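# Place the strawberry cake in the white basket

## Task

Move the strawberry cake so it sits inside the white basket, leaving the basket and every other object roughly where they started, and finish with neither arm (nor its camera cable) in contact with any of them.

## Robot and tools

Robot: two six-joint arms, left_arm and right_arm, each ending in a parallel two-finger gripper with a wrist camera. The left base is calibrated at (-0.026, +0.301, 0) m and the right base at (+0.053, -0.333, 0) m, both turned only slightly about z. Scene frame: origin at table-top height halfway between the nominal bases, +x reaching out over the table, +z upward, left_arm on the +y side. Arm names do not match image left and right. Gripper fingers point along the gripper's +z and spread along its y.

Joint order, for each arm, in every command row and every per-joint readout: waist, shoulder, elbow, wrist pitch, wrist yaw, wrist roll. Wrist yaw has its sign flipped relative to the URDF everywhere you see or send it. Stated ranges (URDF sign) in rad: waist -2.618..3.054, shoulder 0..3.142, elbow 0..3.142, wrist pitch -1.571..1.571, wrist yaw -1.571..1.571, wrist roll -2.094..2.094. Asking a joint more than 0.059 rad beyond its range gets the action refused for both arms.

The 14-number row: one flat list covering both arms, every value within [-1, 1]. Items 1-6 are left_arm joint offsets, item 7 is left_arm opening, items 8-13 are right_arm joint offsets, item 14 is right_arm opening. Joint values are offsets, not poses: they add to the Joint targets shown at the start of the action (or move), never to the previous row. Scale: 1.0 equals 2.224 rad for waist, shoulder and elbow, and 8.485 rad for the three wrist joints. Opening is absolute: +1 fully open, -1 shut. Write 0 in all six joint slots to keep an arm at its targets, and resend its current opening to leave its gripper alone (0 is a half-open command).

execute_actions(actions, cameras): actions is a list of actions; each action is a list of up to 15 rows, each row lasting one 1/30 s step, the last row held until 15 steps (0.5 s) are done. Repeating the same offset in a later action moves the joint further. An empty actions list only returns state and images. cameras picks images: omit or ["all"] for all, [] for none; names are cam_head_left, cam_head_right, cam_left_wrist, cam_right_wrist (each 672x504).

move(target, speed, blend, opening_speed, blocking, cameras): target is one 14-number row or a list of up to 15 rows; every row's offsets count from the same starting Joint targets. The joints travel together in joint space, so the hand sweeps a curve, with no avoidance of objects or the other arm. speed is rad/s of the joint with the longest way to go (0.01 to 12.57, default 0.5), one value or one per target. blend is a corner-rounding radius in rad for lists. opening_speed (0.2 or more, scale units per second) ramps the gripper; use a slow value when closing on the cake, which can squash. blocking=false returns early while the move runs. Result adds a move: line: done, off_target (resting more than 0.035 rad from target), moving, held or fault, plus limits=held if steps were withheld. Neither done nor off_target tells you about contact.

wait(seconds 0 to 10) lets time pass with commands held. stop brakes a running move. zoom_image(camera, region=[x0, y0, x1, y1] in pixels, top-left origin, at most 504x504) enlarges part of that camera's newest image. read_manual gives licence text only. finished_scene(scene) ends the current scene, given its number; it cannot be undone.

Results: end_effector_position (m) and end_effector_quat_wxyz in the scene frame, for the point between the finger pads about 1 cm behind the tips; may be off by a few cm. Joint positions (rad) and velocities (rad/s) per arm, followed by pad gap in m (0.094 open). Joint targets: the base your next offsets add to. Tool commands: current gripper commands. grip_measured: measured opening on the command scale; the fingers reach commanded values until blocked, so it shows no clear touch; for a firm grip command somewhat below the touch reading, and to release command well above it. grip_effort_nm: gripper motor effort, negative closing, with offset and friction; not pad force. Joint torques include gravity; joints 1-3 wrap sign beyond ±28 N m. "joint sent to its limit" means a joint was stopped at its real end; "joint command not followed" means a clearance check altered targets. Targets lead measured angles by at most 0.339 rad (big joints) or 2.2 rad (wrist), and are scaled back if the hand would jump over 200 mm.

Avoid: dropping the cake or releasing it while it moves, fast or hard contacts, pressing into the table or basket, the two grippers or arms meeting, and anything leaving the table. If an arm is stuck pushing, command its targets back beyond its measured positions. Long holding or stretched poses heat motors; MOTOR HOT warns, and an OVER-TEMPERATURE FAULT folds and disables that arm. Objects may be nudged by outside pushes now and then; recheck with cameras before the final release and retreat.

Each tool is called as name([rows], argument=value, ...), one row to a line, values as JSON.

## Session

execute_actions(actions=[], cameras=["cam_head_left"])

Scene clock: 0.00 s.
left_arm: end_effector_position=(+0.3701, +0.3334, +0.1050) grip_measured=+1.000 grip_effort_nm=n/a end_effector_quat_wxyz=(+0.593, -0.053, +0.803, +0.032) | right_arm: end_effector_position=(+0.4655, -0.3440, +0.1221) grip_measured=+1.000 grip_effort_nm=n/a end_effector_quat_wxyz=(+0.618, +0.034, +0.785, -0.032)
Joint positions: left_arm=[0.018 1.543 0.359 0.885 0.068 -0.032 0.094] | right_arm=[0.01 1.573 0.405 0.93 -0.111 0.019 0.094]
Joint velocities: within noise
Joint torques (N m): no reading
Motor temperatures (°C): left_arm=[22 24 22 20 23 19 23] | right_arm=[23 22 23 26 23 21 20]
Heat: left arm: 24 °C; right arm: 26 °C.
Joint targets: left_arm=[0.018 1.538 0.364 0.880 0.068 -0.032] | right_arm=[0.010 1.570 0.408 0.918 -0.112 0.019]
Tool commands: left_gripper/opening=+1.0 right_gripper/opening=+1.0
Images, in order (width x height): cam_head_left 672x504.

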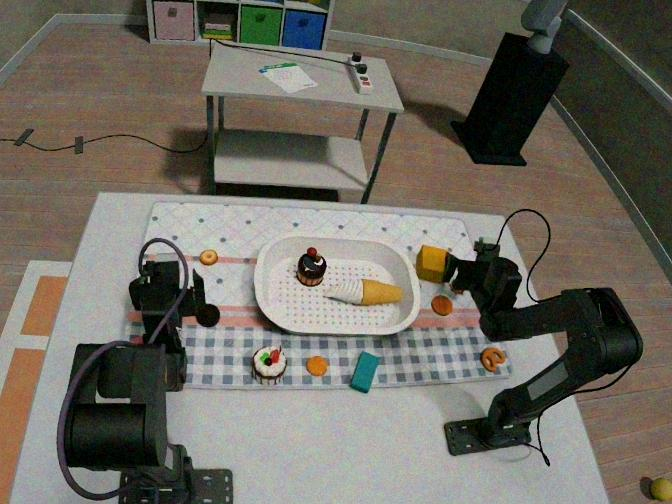

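move([
  [0,-0.1265,0.308,-0.2222,-0.008,0.0038,1,0,0,0,0,0,0,1],
  [-0.3013,-0.1265,0.308,-0.2222,-0.008,0.0038,1,0,0,0,0,0,0,1],
], speed=[2.5,1.5], blend=0.2, cameras=["cam_left_wrist"])

Scene clock: 6.77 s.
left_arm: end_effector_position=(+0.1997, +0.1418, +0.1332) grip_measured=+1.000 grip_effort_nm=-0.002 end_effector_quat_wxyz=(+0.159, +0.296, +0.940, -0.051) | right_arm: end_effector_position=(+0.4655, -0.3440, +0.1221) grip_measured=+1.000 grip_effort_nm=0.032 end_effector_quat_wxyz=(+0.618, +0.034, +0.785, -0.032)
Joint positions: left_arm=[-0.648 1.272 1.02 -0.982 0.002 -0.006 0.094] | right_arm=[0.01 1.573 0.405 0.93 -0.111 0.019 0.094]
Joint velocities: within noise
Joint torques (N m): left_arm=[-0.35 -4.88 8.53 0.78 -0.01 0.09] | right_arm=[0.03 -5.01 6.61 1.54 -0.05 0]
Motor temperatures (°C): left_arm=[22 24 22 23 23 19 23] | right_arm=[23 22 23 28 23 21 20]
Heat: left arm: 24 °C; right arm: 28 °C.
Joint targets: left_arm=[-0.652 1.256 1.049 -1.006 0.000 0.000] | right_arm=[0.010 1.570 0.408 0.918 -0.112 0.019]
move: done
Images, in order (width x height): cam_left_wrist 672x504.

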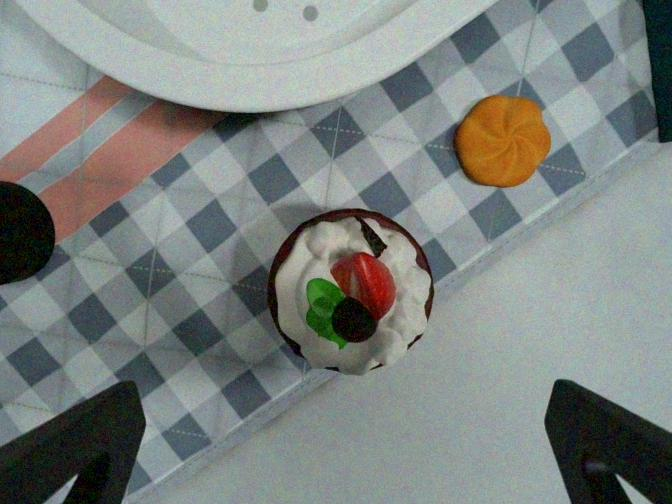

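move([
  [-0.0045,0.0529,-0.167,0.0591,0,0,1,0,0,0,0,0,0,1],
  [-0.0045,0.0529,-0.167,0.0591,0,0,0.2,0,0,0,0,0,0,1],
  [0,0,0,0,0,0,0.2,0,0,0,0,0,0,1],
  [0.0477,0.289,0.297,-0.0009,0,0,0.2,0,0,0,0,0,0,1],
], speed=[0.9,0.9,1.2,1.2], blend=[0,0,0.1,0], opening_speed=1.5, cameras=["cam_left_wrist"])

Scene clock: 20.63 s.
left_arm: end_effector_position=(+0.3588, +0.0830, +0.1409) grip_measured=+0.403 grip_effort_nm=-1.023 end_effector_quat_wxyz=(+0.170, +0.249, +0.952, -0.046) | right_arm: end_effector_position=(+0.4655, -0.3440, +0.1221) grip_measured=+1.000 grip_effort_nm=0.027 end_effector_quat_wxyz=(+0.618, +0.034, +0.785, -0.032)
Joint positions: left_arm=[-0.547 1.896 1.676 -0.997 -0.001 -0.006 0.066] | right_arm=[0.01 1.573 0.405 0.93 -0.111 0.019 0.094]
Joint velocities: within noise
Joint torques (N m): left_arm=[0.14 -9.35 8.84 0.88 0 0.09] | right_arm=[0.03 -5.01 6.6 1.53 -0.05 -0.01]
Motor temperatures (°C): left_arm=[22 25 24 22 23 19 23] | right_arm=[23 23 24 30 23 21 20]
Heat: left arm: 25 °C; right arm: 30 °C.
Joint targets: left_arm=[-0.545 1.899 1.709 -1.013 0.000 0.000] | right_arm=[0.010 1.570 0.408 0.918 -0.112 0.019]
move: done
Images, in order (width x height): cam_left_wrist 672x504.

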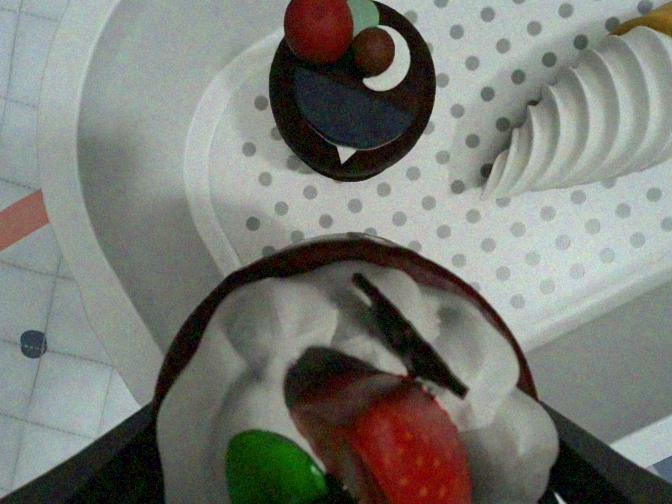

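move([
  [-0.0036,0.0234,0.034,-0.0025,0,0,0.2,0,0,0,0,0,0,1],
  [-0.0036,0.0505,-0.1215,0.0453,0,0,0.2,0,0,0,0,0,0,1],
  [-0.0036,0.0505,-0.1215,0.0453,0,0,0.75,0,0,0,0,0,0,1],
  [-0.0036,0.0234,0.034,-0.0025,0,0,0.75,0,0,0,0,0,0,1],
  [0.01,-0.2,-0.15,-0.003,0,0,0.75,0,0,0,0,0,0,1],
], speed=[0.8,0.4,1,1,1.5], blend=[0.03,0,0,0.1,0], opening_speed=1.5, cameras=["cam_left_wrist"])

Scene clock: 31.87 s.
left_arm: end_effector_position=(+0.2845, +0.1326, +0.2052) grip_measured=+0.748 grip_effort_nm=0.115 end_effector_quat_wxyz=(+0.233, +0.237, +0.941, -0.060) | right_arm: end_effector_position=(+0.4655, -0.3440, +0.1221) grip_measured=+1.000 grip_effort_nm=0.027 end_effector_quat_wxyz=(+0.618, +0.034, +0.785, -0.032)
Joint positions: left_arm=[-0.529 1.454 1.39 -1.022 -0.001 -0.006 0.082] | right_arm=[0.01 1.573 0.405 0.93 -0.111 0.019 0.094]
Joint velocities: within noise
Joint torques (N m): left_arm=[0.53 -5.37 5.07 1.09 0.01 0.09] | right_arm=[0.05 -5 6.61 1.54 -0.05 0]
Motor temperatures (°C): left_arm=[22 27 25 22 23 19 23] | right_arm=[23 23 24 31 23 21 20]
Heat: left arm: 27 °C; right arm: 31 °C.
Joint targets: left_arm=[-0.523 1.454 1.376 -1.039 0.000 0.000] | right_arm=[0.010 1.570 0.408 0.918 -0.112 0.019]
move: done
Images, in order (width x height): cam_left_wrist 672x504.

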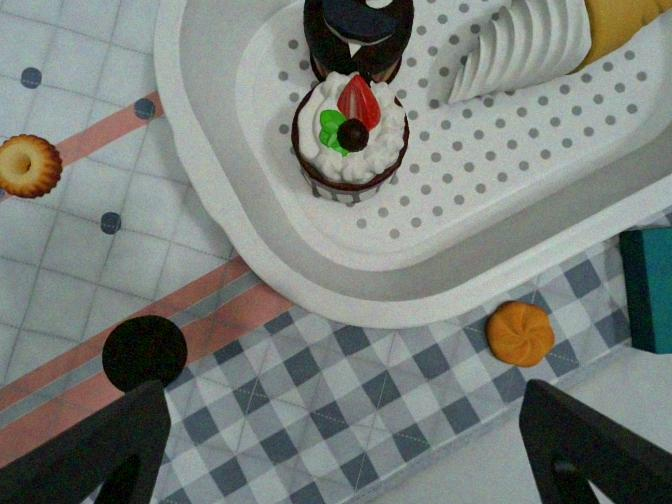

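finished_scene(scene=3)

The scene is finished: the task was done.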